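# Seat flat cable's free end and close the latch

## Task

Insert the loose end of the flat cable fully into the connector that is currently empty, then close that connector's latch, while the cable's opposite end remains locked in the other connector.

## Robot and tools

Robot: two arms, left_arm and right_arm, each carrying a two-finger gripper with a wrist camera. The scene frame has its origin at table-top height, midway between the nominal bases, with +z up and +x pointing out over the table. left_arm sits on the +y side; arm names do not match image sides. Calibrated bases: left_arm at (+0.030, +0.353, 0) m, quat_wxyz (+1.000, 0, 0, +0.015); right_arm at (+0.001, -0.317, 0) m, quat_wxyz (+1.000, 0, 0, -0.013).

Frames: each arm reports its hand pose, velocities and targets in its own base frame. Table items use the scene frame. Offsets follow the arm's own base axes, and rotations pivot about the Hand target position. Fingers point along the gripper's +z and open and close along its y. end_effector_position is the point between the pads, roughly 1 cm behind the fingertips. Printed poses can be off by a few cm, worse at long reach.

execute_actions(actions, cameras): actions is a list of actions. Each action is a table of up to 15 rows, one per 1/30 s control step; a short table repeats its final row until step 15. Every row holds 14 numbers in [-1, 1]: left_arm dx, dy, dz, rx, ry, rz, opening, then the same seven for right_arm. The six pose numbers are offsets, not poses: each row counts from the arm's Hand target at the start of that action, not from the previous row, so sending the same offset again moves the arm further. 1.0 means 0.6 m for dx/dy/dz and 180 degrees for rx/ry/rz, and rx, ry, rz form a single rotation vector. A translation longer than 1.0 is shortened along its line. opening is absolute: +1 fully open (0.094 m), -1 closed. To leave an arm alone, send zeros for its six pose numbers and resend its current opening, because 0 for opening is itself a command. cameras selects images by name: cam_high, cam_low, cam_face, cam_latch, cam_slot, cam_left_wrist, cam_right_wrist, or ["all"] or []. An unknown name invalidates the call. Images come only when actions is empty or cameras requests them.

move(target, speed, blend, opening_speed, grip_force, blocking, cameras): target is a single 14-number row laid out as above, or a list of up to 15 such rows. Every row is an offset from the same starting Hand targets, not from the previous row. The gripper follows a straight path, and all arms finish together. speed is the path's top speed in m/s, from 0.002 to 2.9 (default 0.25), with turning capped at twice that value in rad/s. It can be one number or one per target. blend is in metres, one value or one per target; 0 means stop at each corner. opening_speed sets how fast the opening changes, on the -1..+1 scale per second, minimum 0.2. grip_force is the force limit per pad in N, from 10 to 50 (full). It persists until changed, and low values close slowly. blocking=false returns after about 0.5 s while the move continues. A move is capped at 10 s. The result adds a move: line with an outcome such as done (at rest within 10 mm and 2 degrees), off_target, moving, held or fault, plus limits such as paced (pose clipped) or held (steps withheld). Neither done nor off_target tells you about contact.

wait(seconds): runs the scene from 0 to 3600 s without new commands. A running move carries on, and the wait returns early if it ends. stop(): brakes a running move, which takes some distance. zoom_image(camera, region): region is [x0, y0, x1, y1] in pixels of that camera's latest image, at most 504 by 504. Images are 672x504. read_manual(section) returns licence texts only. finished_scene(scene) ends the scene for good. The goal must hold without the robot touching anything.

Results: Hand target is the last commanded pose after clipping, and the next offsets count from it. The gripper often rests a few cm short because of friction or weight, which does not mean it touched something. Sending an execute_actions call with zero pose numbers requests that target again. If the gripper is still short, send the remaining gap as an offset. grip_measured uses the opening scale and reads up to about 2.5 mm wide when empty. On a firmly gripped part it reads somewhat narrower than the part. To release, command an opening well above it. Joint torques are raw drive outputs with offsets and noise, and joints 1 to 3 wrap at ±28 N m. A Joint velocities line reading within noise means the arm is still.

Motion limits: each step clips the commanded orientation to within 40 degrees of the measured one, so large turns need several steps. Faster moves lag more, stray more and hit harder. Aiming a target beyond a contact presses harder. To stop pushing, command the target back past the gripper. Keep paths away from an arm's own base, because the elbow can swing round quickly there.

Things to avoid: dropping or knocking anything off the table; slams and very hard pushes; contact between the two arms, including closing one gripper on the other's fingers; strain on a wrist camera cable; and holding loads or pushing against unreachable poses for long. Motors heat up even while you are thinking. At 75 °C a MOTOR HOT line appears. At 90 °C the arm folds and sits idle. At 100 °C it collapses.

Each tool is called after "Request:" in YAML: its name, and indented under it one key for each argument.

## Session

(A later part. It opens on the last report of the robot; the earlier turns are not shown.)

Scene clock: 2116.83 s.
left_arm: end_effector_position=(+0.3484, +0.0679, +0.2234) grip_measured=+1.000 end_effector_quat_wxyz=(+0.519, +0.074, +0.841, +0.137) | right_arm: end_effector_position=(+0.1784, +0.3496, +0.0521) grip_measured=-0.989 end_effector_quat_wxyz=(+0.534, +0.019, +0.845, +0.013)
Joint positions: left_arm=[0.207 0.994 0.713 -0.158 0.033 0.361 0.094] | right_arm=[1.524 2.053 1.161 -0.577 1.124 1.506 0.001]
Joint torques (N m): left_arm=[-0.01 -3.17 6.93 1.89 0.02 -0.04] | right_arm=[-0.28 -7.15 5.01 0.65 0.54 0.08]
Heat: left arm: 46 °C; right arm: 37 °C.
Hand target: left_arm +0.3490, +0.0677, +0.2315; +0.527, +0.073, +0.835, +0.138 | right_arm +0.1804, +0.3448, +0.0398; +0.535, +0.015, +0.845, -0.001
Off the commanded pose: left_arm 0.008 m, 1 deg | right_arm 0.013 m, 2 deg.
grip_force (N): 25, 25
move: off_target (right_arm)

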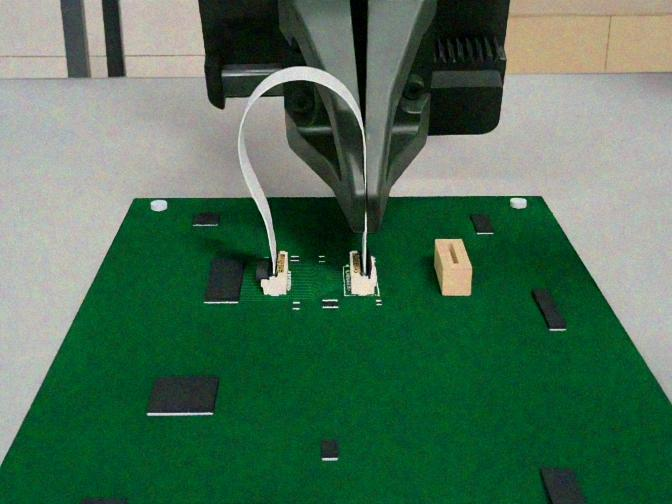

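Request:
move:
  target: [0,0,0,0,0,0,1,0,0,0,0,0,0,-0.8]
  opening_speed: 0.2
  cameras: ["cam_latch","cam_slot","cam_face","cam_right_wrist"]

Request:
zoom_image:
  camera: "cam_latch"
  region: [345, 205, 385, 285]

Request:
zoom_image:
  camera: "cam_slot"
  region: [340, 200, 460, 320]

Scene clock: 2250.30 s.
left_arm: end_effector_position=(+0.3484, +0.0679, +0.2234) grip_measured=+1.000 end_effector_quat_wxyz=(+0.519, +0.074, +0.841, +0.137) | right_arm: end_effector_position=(+0.1779, +0.3492, +0.0473) grip_measured=-0.802 end_effector_quat_wxyz=(+0.531, +0.017, +0.847, +0.009)
Joint positions: left_arm=[0.207 0.994 0.713 -0.158 0.033 0.361 0.094] | right_arm=[1.524 2.064 1.161 -0.576 1.118 1.506 0.009]
Joint torques (N m): left_arm=[-0.01 -3.14 6.94 1.89 0.02 -0.04] | right_arm=[-0.51 -8.02 4.89 0.64 0.66 0.02]
Heat: left arm: 46 °C; right arm: 36 °C.
Hand target: left_arm +0.3490, +0.0677, +0.2315; +0.527, +0.073, +0.835, +0.138 | right_arm +0.1804, +0.3448, +0.0398; +0.535, +0.015, +0.845, -0.002
Off the commanded pose: left_arm 0.008 m, 1 deg | right_arm 0.009 m, 1 deg.
grip_force (N): 25, 25
move: done
Images, in order (width x height): cam_face 672x504, cam_latch 672x504, cam_slot 672x504, cam_right_wrist 672x504.

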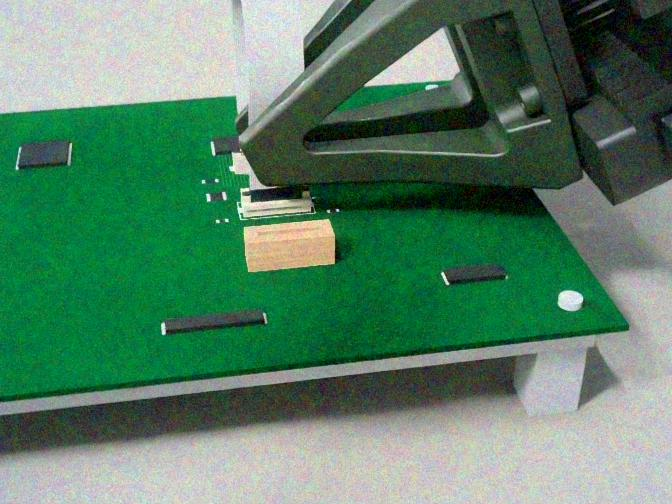

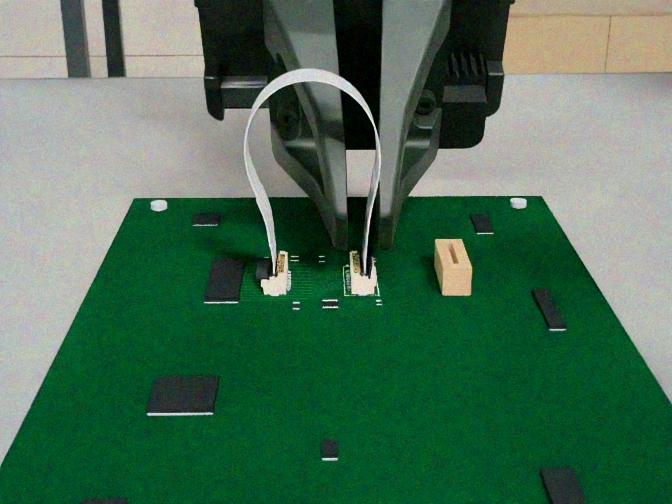

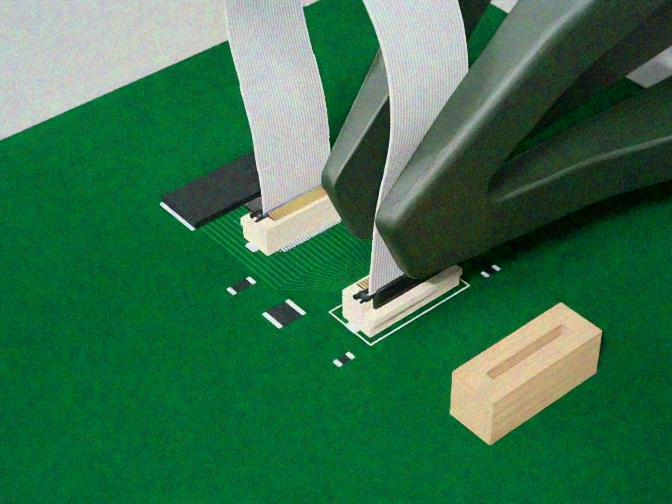

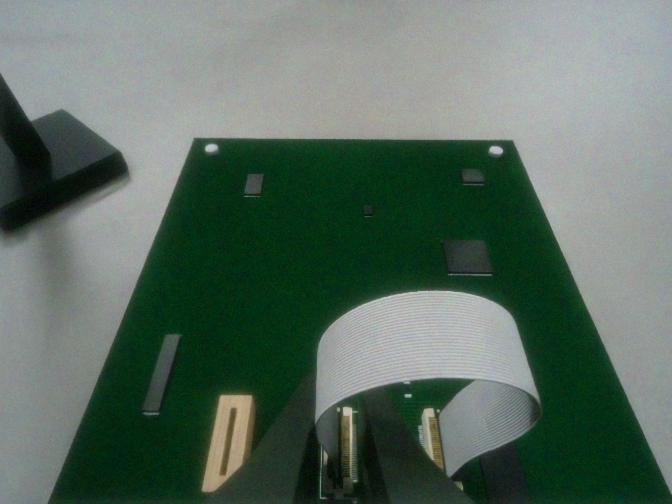

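Scaled by 6.300 from the camera's image (finer frame: 960x720).

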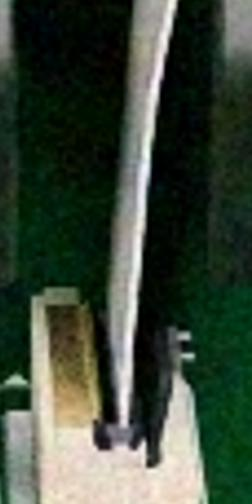

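Scaled by 4.200 from the camera's image (finer frame: 960x720).

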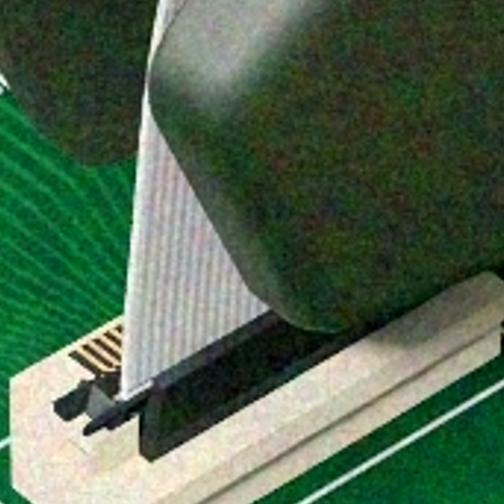

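Request:
move:
  target: [0,0,0,0,0,0,1,0,0,0,0,0,0,-0.55]
  opening_speed: 0.4
  cameras: ["cam_latch","cam_slot"]

Request:
zoom_image:
  camera: "cam_latch"
  region: [335, 205, 395, 285]

Request:
zoom_image:
  camera: "cam_slot"
  region: [350, 250, 430, 320]

Scene clock: 2271.73 s.
left_arm: end_effector_position=(+0.3484, +0.0679, +0.2234) grip_measured=+1.000 end_effector_quat_wxyz=(+0.519, +0.074, +0.841, +0.137) | right_arm: end_effector_position=(+0.1779, +0.3492, +0.0473) grip_measured=-0.552 end_effector_quat_wxyz=(+0.531, +0.017, +0.847, +0.009)
Joint positions: left_arm=[0.207 0.994 0.713 -0.158 0.033 0.361 0.094] | right_arm=[1.524 2.064 1.161 -0.576 1.118 1.506 0.021]
Joint torques (N m): left_arm=[-0.01 -3.18 6.93 1.89 0.02 -0.04] | right_arm=[-0.53 -8.13 5.04 0.63 0.62 -0.01]
Heat: left arm: 46 °C; right arm: 37 °C.
Hand target: left_arm +0.3490, +0.0677, +0.2315; +0.527, +0.073, +0.835, +0.138 | right_arm +0.1804, +0.3448, +0.0398; +0.535, +0.015, +0.845, -0.002
Off the commanded pose: left_arm 0.008 m, 1 deg | right_arm 0.009 m, 1 deg.
grip_force (N): 25, 25
move: done

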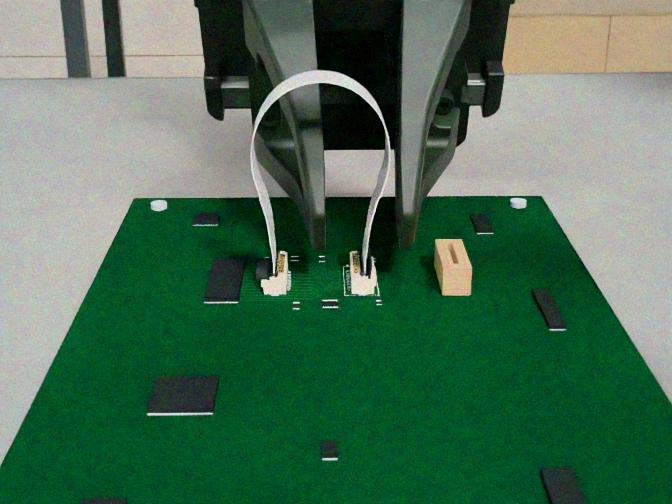

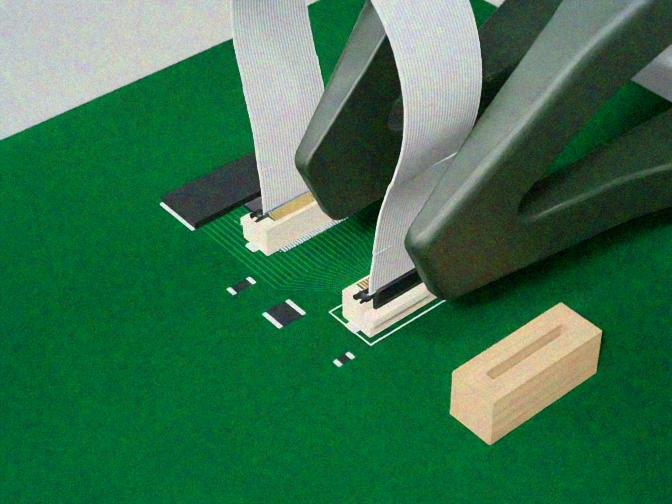

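Scaled by 6.300 from the camera's image (finer frame: 960x720).

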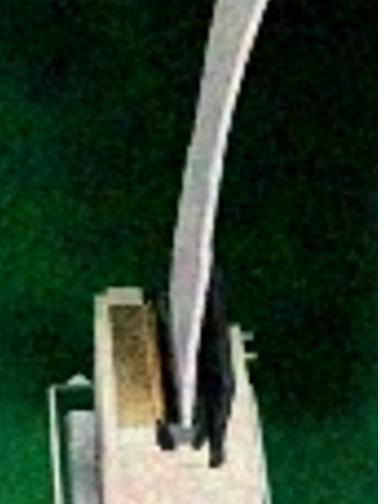

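Scaled by 6.300 from the camera's image (finer frame: 960x720).

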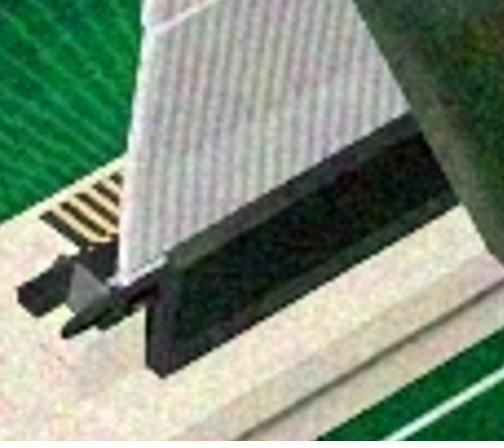

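Request:
move:
  target:
    - [0,0,0,0,0,0,1,-0.06,0,0.03,0,0,0,-0.55]
    - [0,0,0,0,0,0,1,-0.13,0,0.15,0,0,0,-0.55]
  speed: 0.08
  blend: 0.02
  cameras: ["cam_latch","cam_slot","cam_face","cam_right_wrist","cam_high"]

Request:
zoom_image:
  camera: "cam_latch"
  region: [345, 235, 385, 285]

Request:
zoom_image:
  camera: "cam_slot"
  region: [340, 220, 480, 340]

Scene clock: 2295.50 s.
left_arm: end_effector_position=(+0.3484, +0.0679, +0.2234) grip_measured=+1.000 end_effector_quat_wxyz=(+0.519, +0.074, +0.841, +0.137) | right_arm: end_effector_position=(+0.1044, +0.3393, +0.1172) grip_measured=-0.552 end_effector_quat_wxyz=(+0.534, +0.004, +0.845, -0.021)
Joint positions: left_arm=[0.207 0.994 0.713 -0.158 0.033 0.361 0.094] | right_arm=[1.735 2.064 1.449 -1.367 1.084 1.995 0.021]
Joint torques (N m): left_arm=[0.02 -3.18 6.91 1.89 0.02 -0.04] | right_arm=[0.54 -11.95 8.61 -0.42 0.57 0.08]
Heat: left arm: 46 °C; right arm: 37 °C.
Hand target: left_arm +0.3490, +0.0677, +0.2315; +0.527, +0.073, +0.835, +0.138 | right_arm +0.1025, +0.3449, +0.1299; +0.535, +0.015, +0.845, -0.002
Off the commanded pose: left_arm 0.008 m, 1 deg | right_arm 0.014 m, 3 deg.
grip_force (N): 25, 25
move: off_target (right_arm)
Images, in order (width x height): cam_high 672x504, cam_face 672x504, cam_latch 672x504, cam_slot 672x504, cam_right_wrist 672x504.

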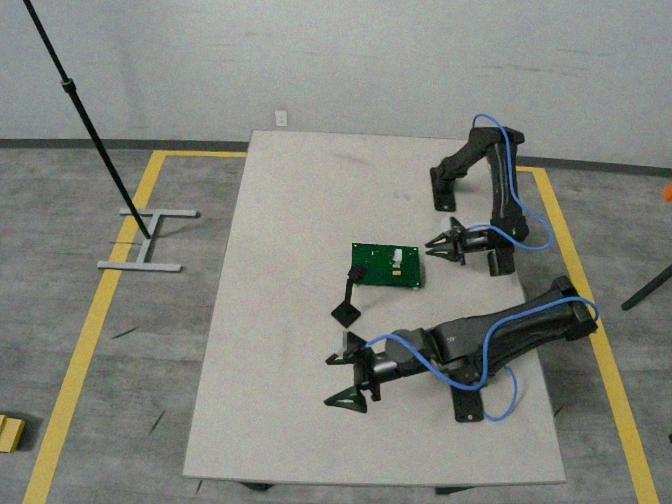

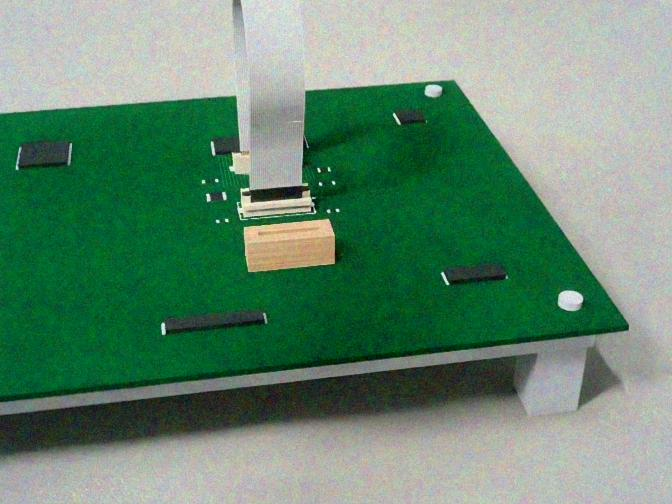

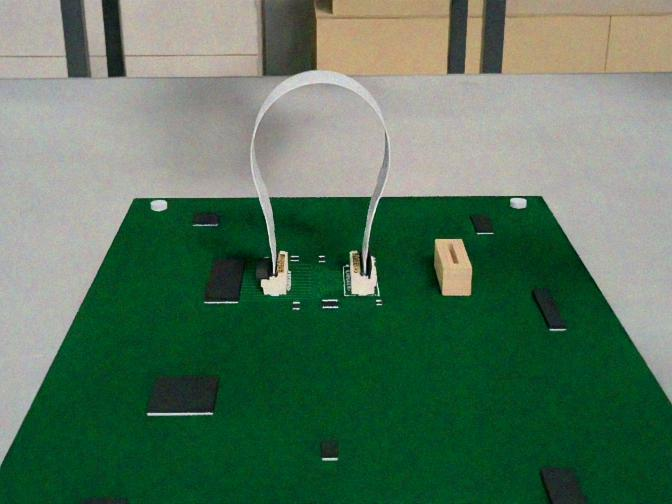

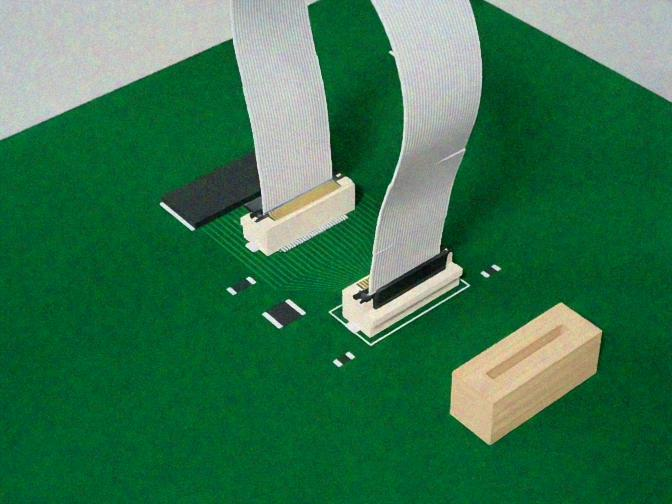

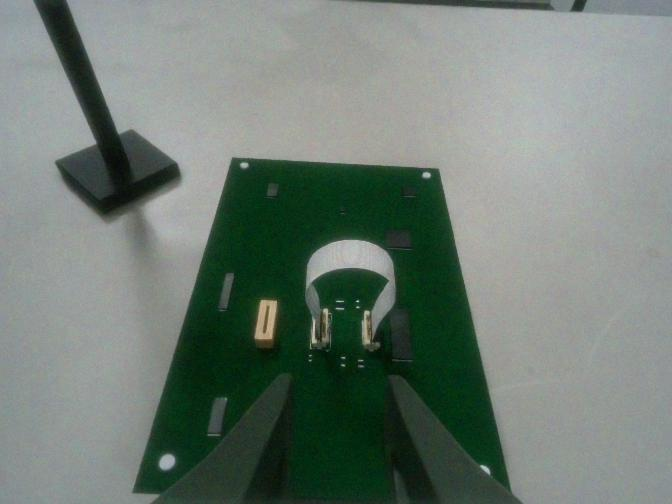

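Scaled by 10.080 from the camera's image (finer frame: 960x720).

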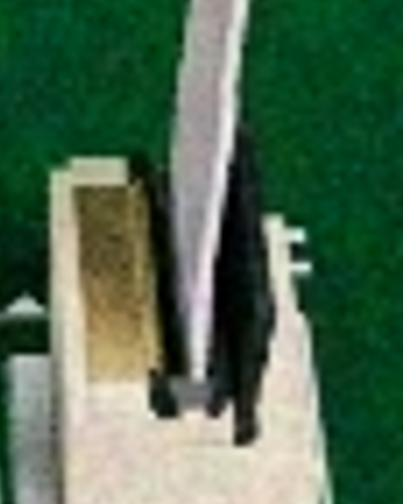

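Scaled by 3.600 from the camera's image (finer frame: 960x720).

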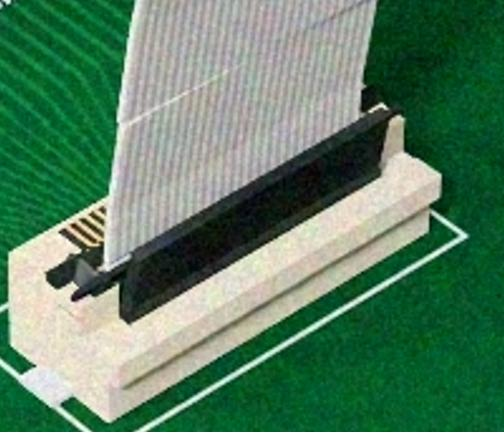

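Request:
move:
  target:
    - [0,0,0,0,0,0,1,0.03,-0.01,0.0502,-0.001,0.1,-0.001,0.064]
    - [0,0,0,0,0,0,1,0.1302,-0.0318,0.0502,-0.0045,0.359,-0.0026,0.064]
  speed: 0.12
  blend: 0.02
  grip_force: 50
  cameras: ["cam_high","cam_latch","cam_face","cam_slot","cam_right_wrist"]

Scene clock: 2435.90 s.
left_arm: end_effector_position=(+0.3484, +0.0679, +0.2234) grip_measured=+1.000 end_effector_quat_wxyz=(+0.519, +0.074, +0.841, +0.137) | right_arm: end_effector_position=(+0.1785, +0.3236, +0.1602) grip_measured=+0.062 end_effector_quat_wxyz=(+0.004, +0.012, +1.000, -0.014)
Joint positions: left_arm=[0.207 0.994 0.713 -0.158 0.033 0.361 0.094] | right_arm=[1.073 1.992 1.956 -1.556 0.019 1.098 0.05]
Joint torques (N m): left_arm=[0.01 -3.15 6.93 1.89 0.02 -0.04] | right_arm=[-0.24 -8.28 9.91 0.21 0.04 -0.05]
Heat: left arm: 46 °C; right arm: 40 °C.
Hand target: left_arm +0.3490, +0.0677, +0.2315; +0.527, +0.073, +0.835, +0.138 | right_arm +0.1805, +0.3257, +0.1599; +0.001, +0.011, +1.000, -0.017
Off the commanded pose: left_arm 0.008 m, 1 deg | right_arm 0.003 m, 0 deg.
move: done
Images, in order (width x height): cam_high 672x504, cam_face 672x504, cam_latch 672x504, cam_slot 672x504, cam_right_wrist 672x504.

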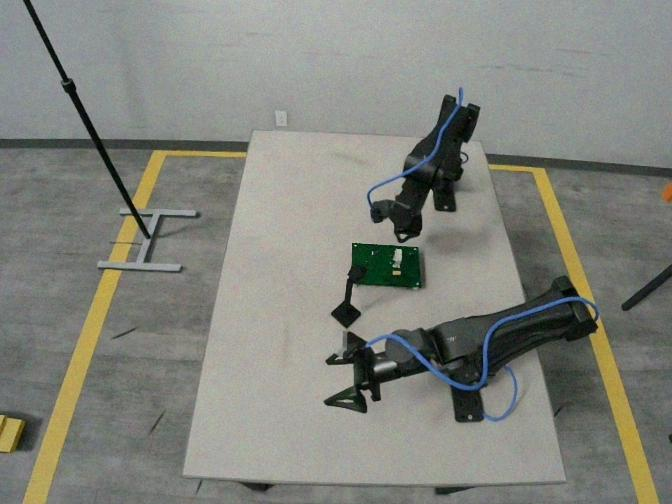

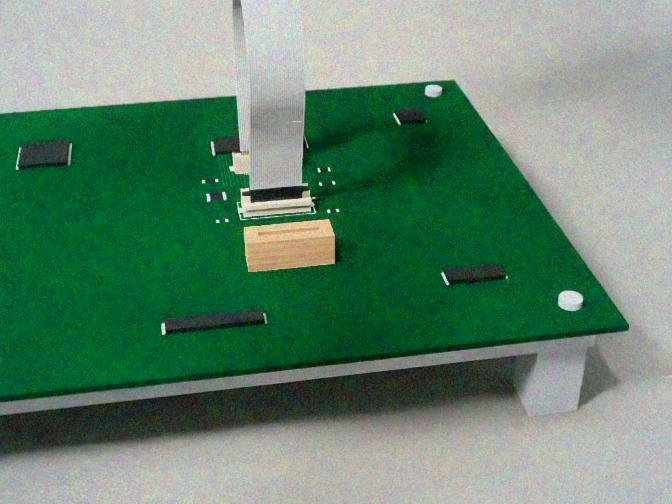

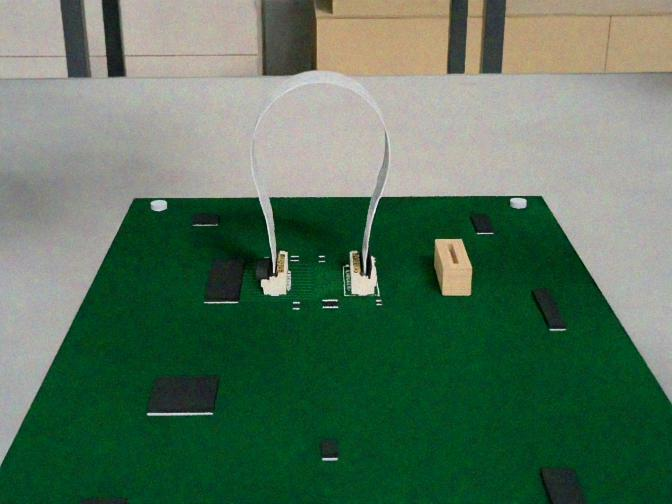

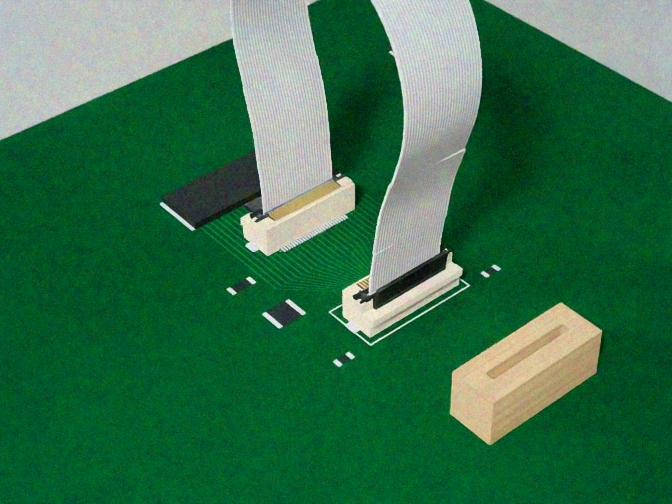

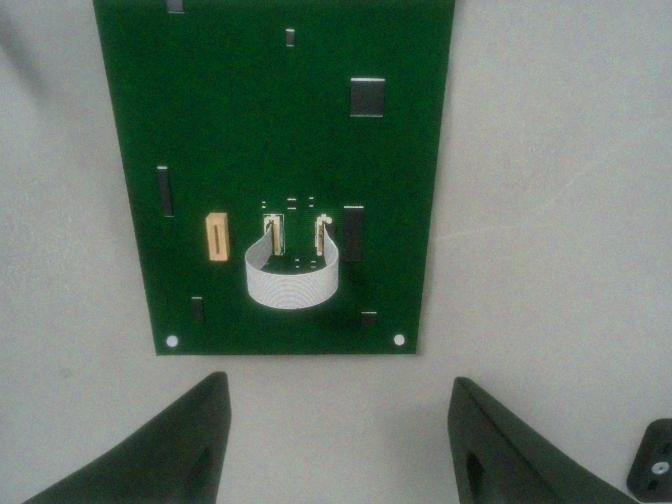

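Request:
zoom_image:
  camera: "cam_right_wrist"
  region: [240, 190, 360, 320]

Scaled by 3.877 from the camera's image (finer frame: 960x720).

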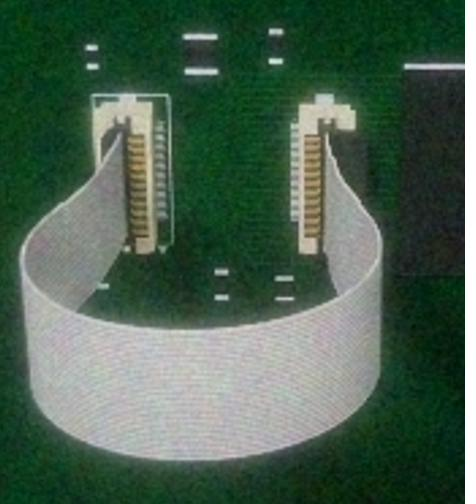

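Request:
move:
  target:
    - [0,0,0,0,0,0,1,-0.0108,0.0297,-0.02,0,0,0,0.064]
    - [0,0,0,0,0,0,1,-0.0108,0.0297,-0.125,0,0,0,0.064]
  speed: 0.08
  blend: 0.01
  cameras: ["cam_latch","cam_face","cam_slot","cam_right_wrist"]

Scene clock: 2491.67 s.
left_arm: end_effector_position=(+0.3484, +0.0679, +0.2234) grip_measured=+1.000 end_effector_quat_wxyz=(+0.519, +0.074, +0.841, +0.137) | right_arm: end_effector_position=(+0.1764, +0.3456, +0.0940) grip_measured=+0.062 end_effector_quat_wxyz=(+0.005, +0.009, +1.000, -0.008)
Joint positions: left_arm=[0.207 0.994 0.713 -0.158 0.033 0.361 0.094] | right_arm=[1.104 2.036 1.757 -1.3 0.016 1.122 0.05]
Joint torques (N m): left_arm=[0.01 -3.17 6.95 1.89 0.02 -0.04] | right_arm=[0.25 -10 5.39 0.45 0.03 0.06]
Heat: left arm: 46 °C; right arm: 38 °C.
Hand target: left_arm +0.3490, +0.0677, +0.2315; +0.527, +0.073, +0.835, +0.138 | right_arm +0.1741, +0.3436, +0.0850; +0.001, +0.011, +1.000, -0.017
Off the commanded pose: left_arm 0.008 m, 1 deg | right_arm 0.010 m, 1 deg.
move: done
Images, in order (width x height): cam_face 672x504, cam_latch 672x504, cam_slot 672x504, cam_right_wrist 672x504.

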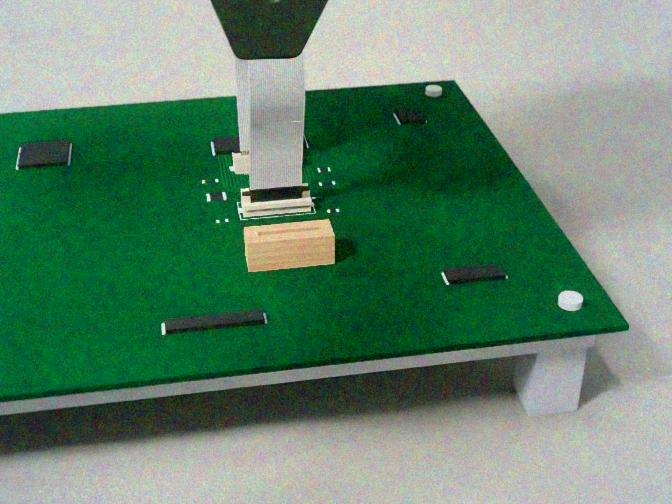

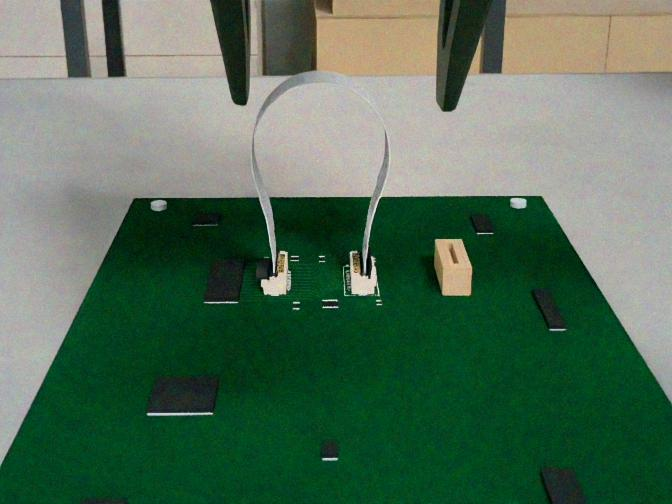

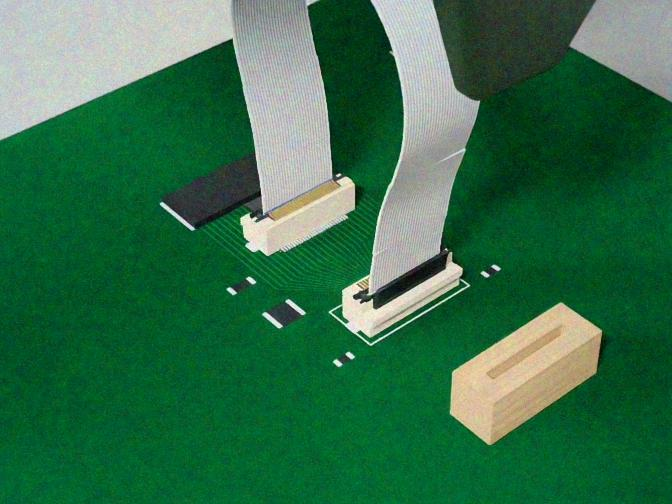

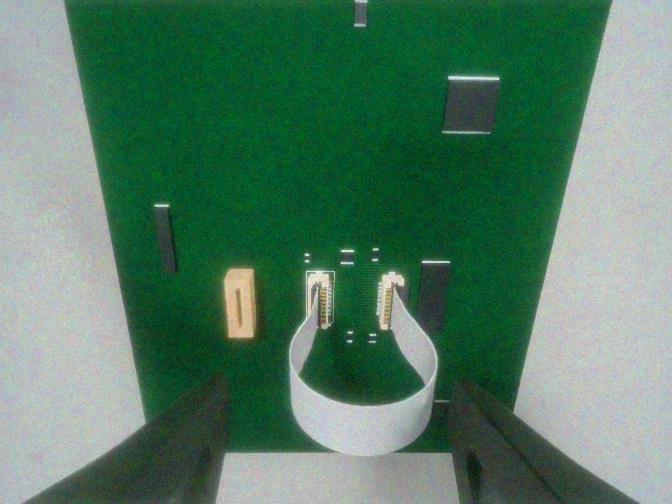

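Request:
move:
  target:
    - [0,0,0,0,0,0,1,0,-0.0133,0,0,0,0,0.064]
    - [0,0,0,0,0,0,1,0,-0.0133,-0.06,0,0,0,0.064]
  speed: 0.05
  cameras: ["cam_latch","cam_face","cam_slot","cam_right_wrist"]

Scene clock: 2518.17 s.
left_arm: end_effector_position=(+0.3484, +0.0679, +0.2234) grip_measured=+1.000 end_effector_quat_wxyz=(+0.519, +0.074, +0.841, +0.137) | right_arm: end_effector_position=(+0.1736, +0.3400, +0.0553) grip_measured=+0.062 end_effector_quat_wxyz=(+0.004, +0.009, +1.000, -0.011)
Joint positions: left_arm=[0.207 0.994 0.713 -0.158 0.033 0.361 0.094] | right_arm=[1.104 2.036 1.602 -1.152 0.016 1.122 0.05]
Joint torques (N m): left_arm=[-0.02 -3.18 6.94 1.89 0.01 -0.04] | right_arm=[-0.53 -10.33 4.97 0.49 0.03 -0.04]
Heat: left arm: 46 °C; right arm: 39 °C.
Hand target: left_arm +0.3490, +0.0677, +0.2315; +0.527, +0.073, +0.835, +0.138 | right_arm +0.1741, +0.3356, +0.0490; +0.001, +0.011, +1.000, -0.017
Off the commanded pose: left_arm 0.008 m, 1 deg | right_arm 0.008 m, 1 deg.
move: done
Images, in order (width x height): cam_face 672x504, cam_latch 672x504, cam_slot 672x504, cam_right_wrist 672x504.

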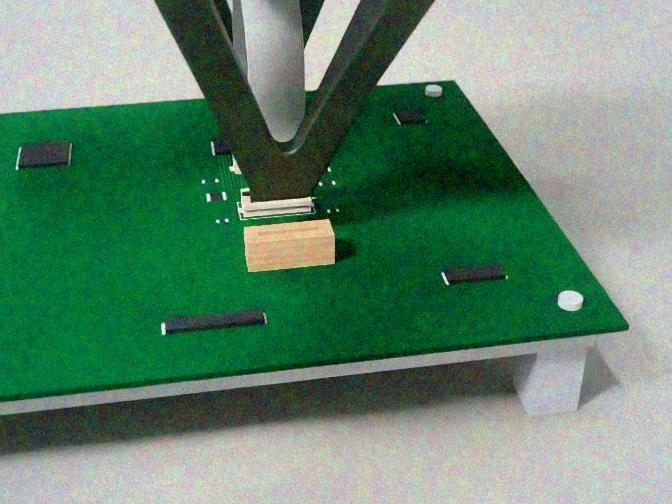

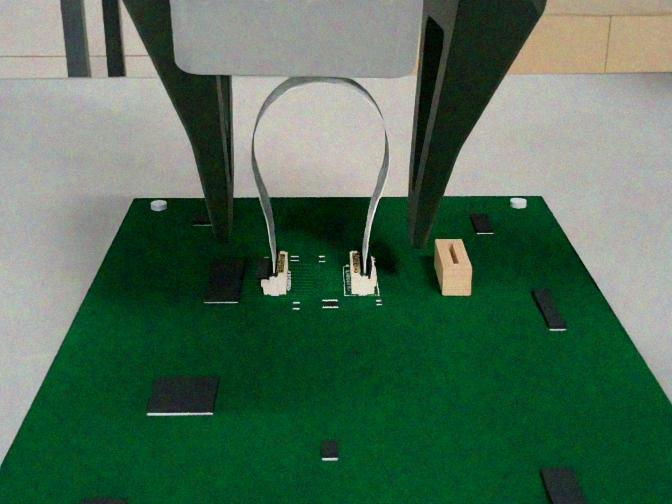

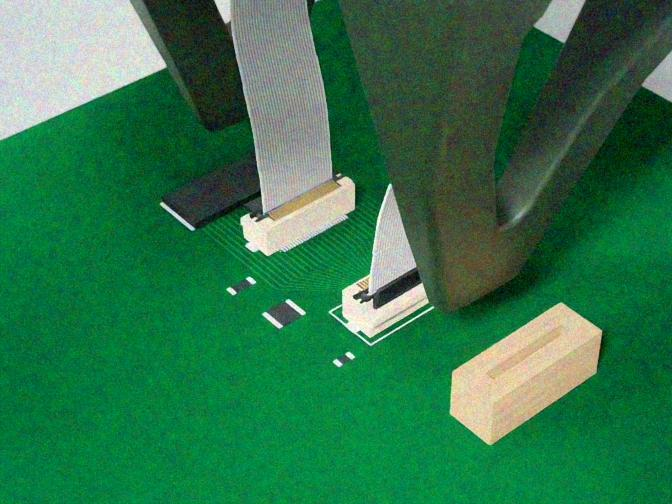

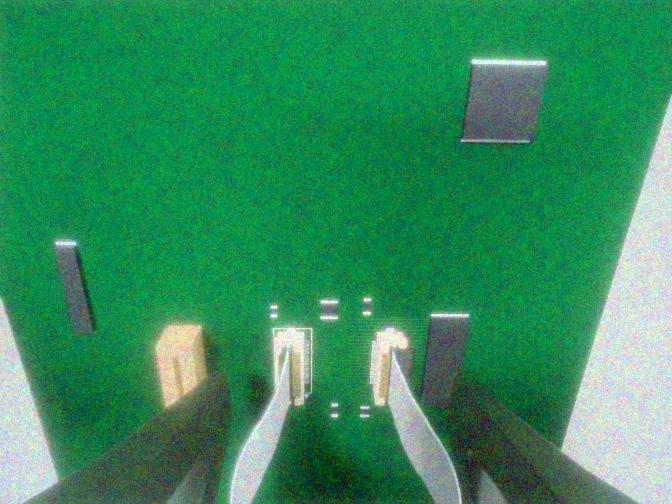

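Request:
move:
  target: [0,0,0,0,0,0,1,0.003,-0.0175,0.003,0,0,0,0.064]
  speed: 0.04
  cameras: ["cam_latch","cam_face","cam_slot","cam_right_wrist"]

Request:
zoom_image:
  camera: "cam_latch"
  region: [335, 195, 435, 295]

Scene clock: 2540.43 s.
left_arm: end_effector_position=(+0.3484, +0.0679, +0.2234) grip_measured=+1.000 end_effector_quat_wxyz=(+0.519, +0.074, +0.841, +0.137) | right_arm: end_effector_position=(+0.1746, +0.3305, +0.0455) grip_measured=+0.062 end_effector_quat_wxyz=(-0.003, +0.010, +1.000, -0.020)
Joint positions: left_arm=[0.207 0.994 0.713 -0.158 0.033 0.361 0.094] | right_arm=[1.088 2.036 1.561 -1.135 0.012 1.109 0.05]
Joint torques (N m): left_arm=[-0.01 -3.17 6.91 1.89 0.02 -0.05] | right_arm=[-0.59 -13.44 4.82 0.32 0.11 -0.01]
Heat: left arm: 46 °C; right arm: 39 °C.
Hand target: left_arm +0.3490, +0.0677, +0.2315; +0.527, +0.073, +0.835, +0.138 | right_arm +0.1759, +0.3251, +0.0508; +0.001, +0.011, +1.000, -0.017
Off the commanded pose: left_arm 0.008 m, 1 deg | right_arm 0.008 m, 1 deg.
move: done
Images, in order (width x height): cam_face 672x504, cam_latch 672x504, cam_slot 672x504, cam_right_wrist 672x504.

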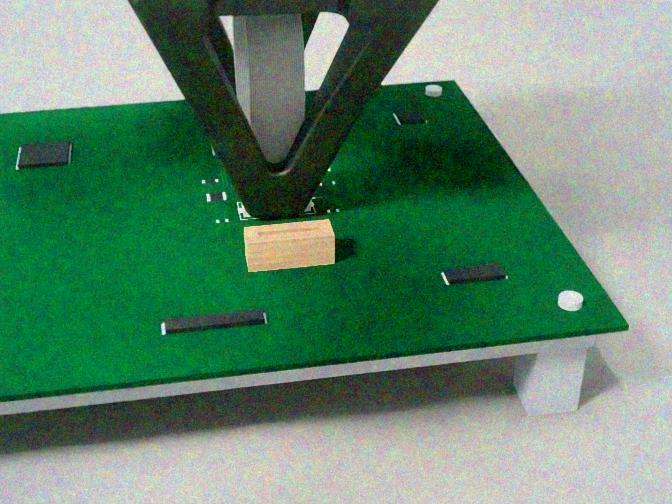

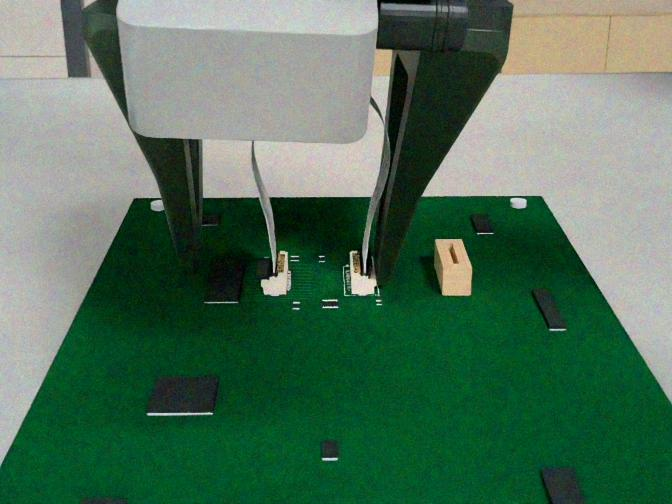

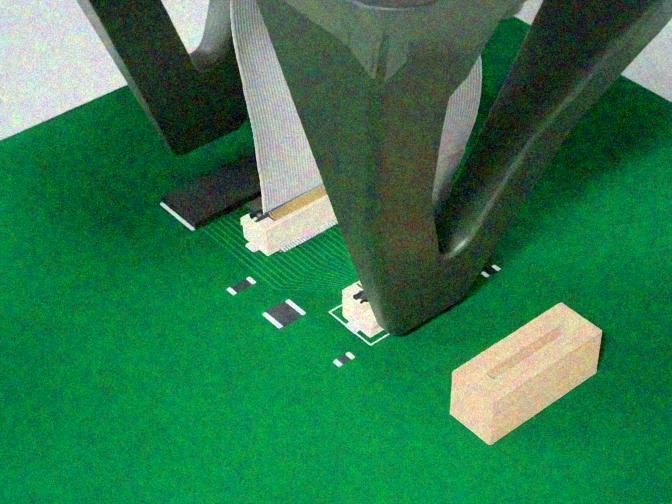

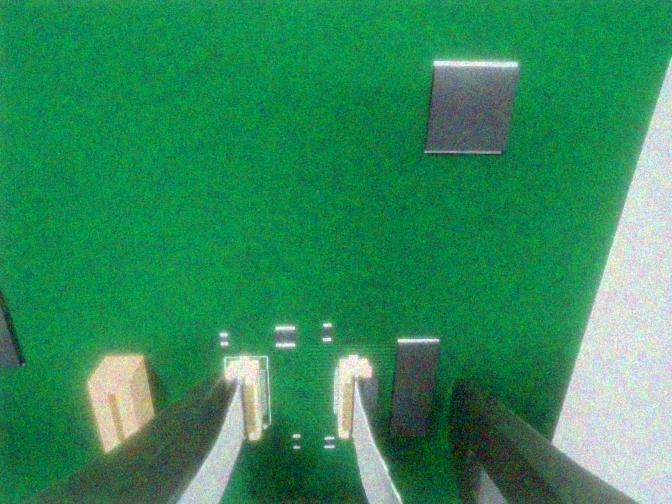

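Scaled by 5.040 from the camera's image (finer frame: 960x720).

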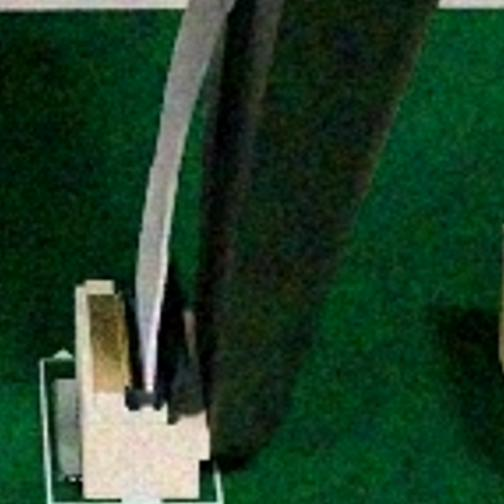

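Request:
move:
  target: [0,0,0,0,0,0,1,0,0,0.0092,0,0,0,0.064]
  speed: 0.03
  cameras: ["cam_latch"]

Request:
zoom_image:
  camera: "cam_latch"
  region: [335, 215, 415, 295]

Scene clock: 2559.47 s.
left_arm: end_effector_position=(+0.3484, +0.0679, +0.2234) grip_measured=+1.000 end_effector_quat_wxyz=(+0.519, +0.074, +0.841, +0.137) | right_arm: end_effector_position=(+0.1747, +0.3307, +0.0474) grip_measured=+0.062 end_effector_quat_wxyz=(-0.002, +0.010, +1.000, -0.018)
Joint positions: left_arm=[0.207 0.994 0.713 -0.158 0.033 0.361 0.094] | right_arm=[1.088 2.031 1.561 -1.136 0.012 1.108 0.05]
Joint torques (N m): left_arm=[-0.01 -3.15 6.9 1.9 0.02 -0.04] | right_arm=[-0.47 -13.55 6.34 0.16 0.08 -0.06]
Heat: left arm: 46 °C; right arm: 40 °C.
Hand target: left_arm +0.3490, +0.0677, +0.2315; +0.527, +0.073, +0.835, +0.138 | right_arm +0.1759, +0.3251, +0.0564; +0.001, +0.011, +1.000, -0.017
Off the commanded pose: left_arm 0.008 m, 1 deg | right_arm 0.011 m, 0 deg.
move: off_target (right_arm)

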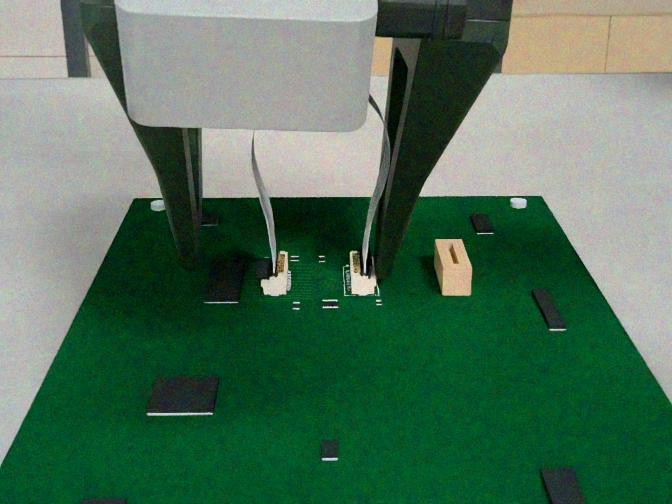

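Scaled by 6.300 from the camera's image (finer frame: 960x720).

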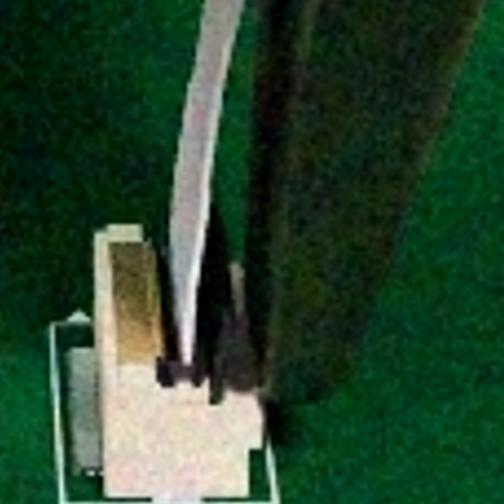

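Request:
move:
  target: [0,0,0,0,0,0,1,0,0,0.0067,0,0,0,0.064]
  speed: 0.03
  cameras: ["cam_latch"]

Request:
zoom_image:
  camera: "cam_latch"
  region: [335, 215, 415, 295]

Scene clock: 2570.57 s.
left_arm: end_effector_position=(+0.3484, +0.0679, +0.2234) grip_measured=+1.000 end_effector_quat_wxyz=(+0.519, +0.074, +0.841, +0.137) | right_arm: end_effector_position=(+0.1746, +0.3305, +0.0474) grip_measured=+0.062 end_effector_quat_wxyz=(-0.003, +0.010, +1.000, -0.019)
Joint positions: left_arm=[0.207 0.994 0.713 -0.158 0.033 0.361 0.094] | right_arm=[1.088 2.031 1.561 -1.137 0.012 1.108 0.05]
Joint torques (N m): left_arm=[-0.01 -3.17 6.94 1.89 0.02 -0.04] | right_arm=[-0.64 -13.65 7.32 0 0.11 -0.04]
Heat: left arm: 46 °C; right arm: 41 °C.
Hand target: left_arm +0.3490, +0.0677, +0.2315; +0.527, +0.073, +0.835, +0.138 | right_arm +0.1759, +0.3251, +0.0604; +0.001, +0.011, +1.000, -0.017
Off the commanded pose: left_arm 0.008 m, 1 deg | right_arm 0.014 m, 0 deg.
move: off_target (right_arm)

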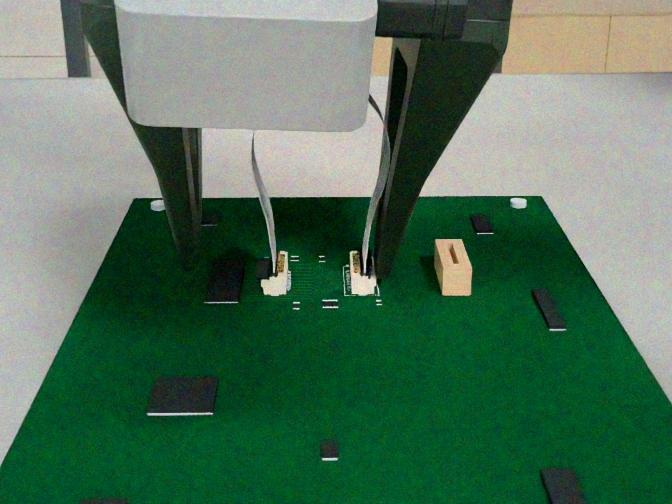

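Scaled by 6.300 from the camera's image (finer frame: 960x720).

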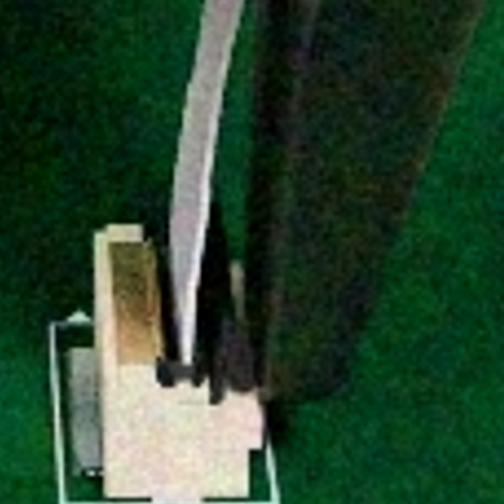

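Request:
move:
  target: [0,0,0,0,0,0,1,-0.0033,-0.0062,0.0067,-0.0025,0.0013,0,0.064]
  speed: 0.03
  cameras: ["cam_latch"]

Request:
zoom_image:
  camera: "cam_latch"
  region: [335, 215, 415, 295]

Scene clock: 2615.73 s.
left_arm: end_effector_position=(+0.3484, +0.0679, +0.2234) grip_measured=+1.000 end_effector_quat_wxyz=(+0.519, +0.074, +0.841, +0.137) | right_arm: end_effector_position=(+0.1725, +0.3269, +0.0526) grip_measured=+0.062 end_effector_quat_wxyz=(-0.005, +0.010, +1.000, -0.021)
Joint positions: left_arm=[0.207 0.994 0.713 -0.158 0.033 0.361 0.094] | right_arm=[1.088 2.017 1.561 -1.157 0.011 1.108 0.05]
Joint torques (N m): left_arm=[0.01 -3.14 6.93 1.89 0.02 -0.04] | right_arm=[-0.57 -13.27 7.42 -0.01 0.11 -0.02]
Heat: left arm: 46 °C; right arm: 42 °C.
Hand target: left_arm +0.3490, +0.0677, +0.2315; +0.527, +0.073, +0.835, +0.138 | right_arm +0.1739, +0.3214, +0.0644; -0.001, +0.011, +1.000, -0.021
Off the commanded pose: left_arm 0.008 m, 1 deg | right_arm 0.013 m, 0 deg.
move: off_target (right_arm)

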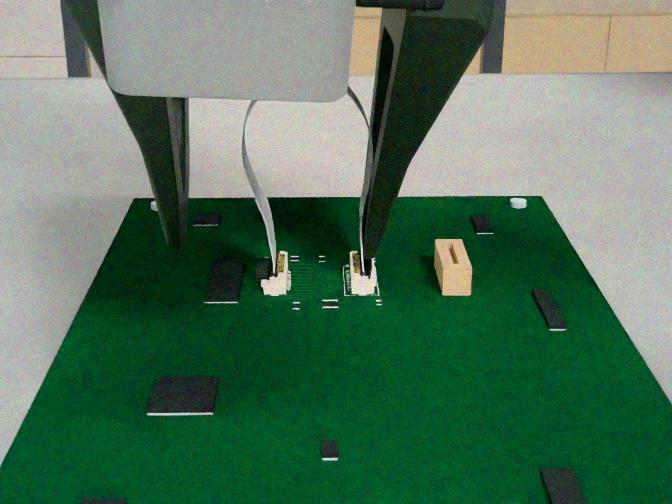

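Scaled by 6.300 from the camera's image (finer frame: 960x720).

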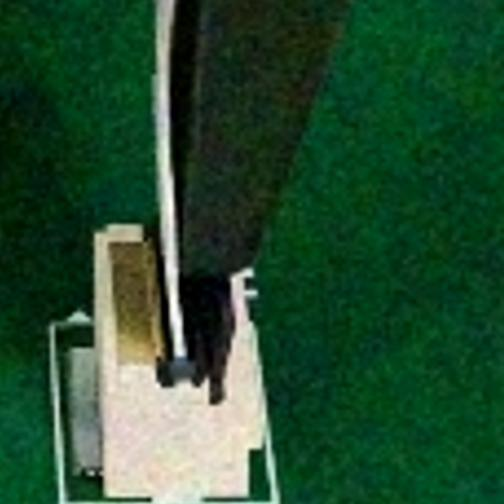

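Request:
move:
  target: [0,0,0,0,0,0,1,0.0005,0.0009,-0.0364,-0.0113,0.0059,0,0.064]
  speed: 0.03
  cameras: ["cam_latch"]

Request:
zoom_image:
  camera: "cam_latch"
  region: [335, 215, 415, 295]

Scene clock: 2655.17 s.
left_arm: end_effector_position=(+0.3484, +0.0679, +0.2234) grip_measured=+1.000 end_effector_quat_wxyz=(+0.519, +0.074, +0.841, +0.137) | right_arm: end_effector_position=(+0.1725, +0.3269, +0.0516) grip_measured=+0.062 end_effector_quat_wxyz=(-0.005, +0.010, +1.000, -0.022)
Joint positions: left_arm=[0.207 0.994 0.713 -0.158 0.033 0.361 0.094] | right_arm=[1.088 2.019 1.561 -1.156 0.011 1.108 0.05]
Joint torques (N m): left_arm=[-0.01 -3.17 6.93 1.89 0.02 -0.04] | right_arm=[-0.53 -8.12 6.84 0.23 0.09 -0.06]
Heat: left arm: 46 °C; right arm: 39 °C.
Hand target: left_arm +0.3490, +0.0677, +0.2315; +0.527, +0.073, +0.835, +0.138 | right_arm +0.1742, +0.3220, +0.0425; -0.010, +0.011, +0.999, -0.039
Off the commanded pose: left_arm 0.008 m, 1 deg | right_arm 0.010 m, 2 deg.
move: done

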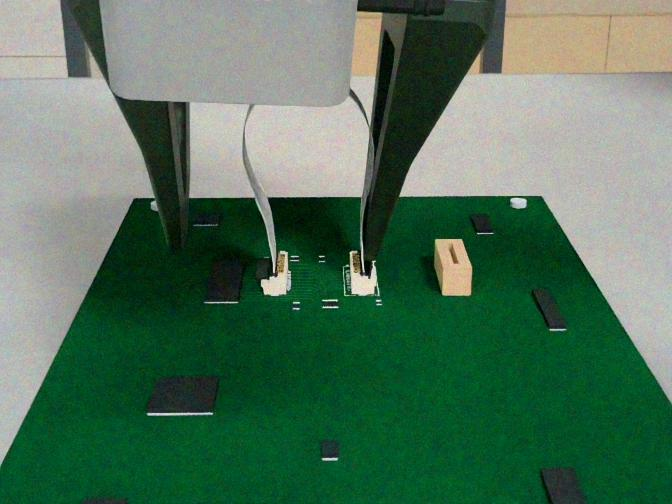

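Scaled by 6.300 from the camera's image (finer frame: 960x720).

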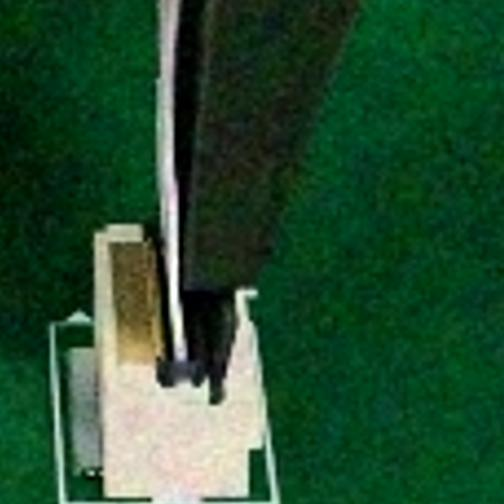

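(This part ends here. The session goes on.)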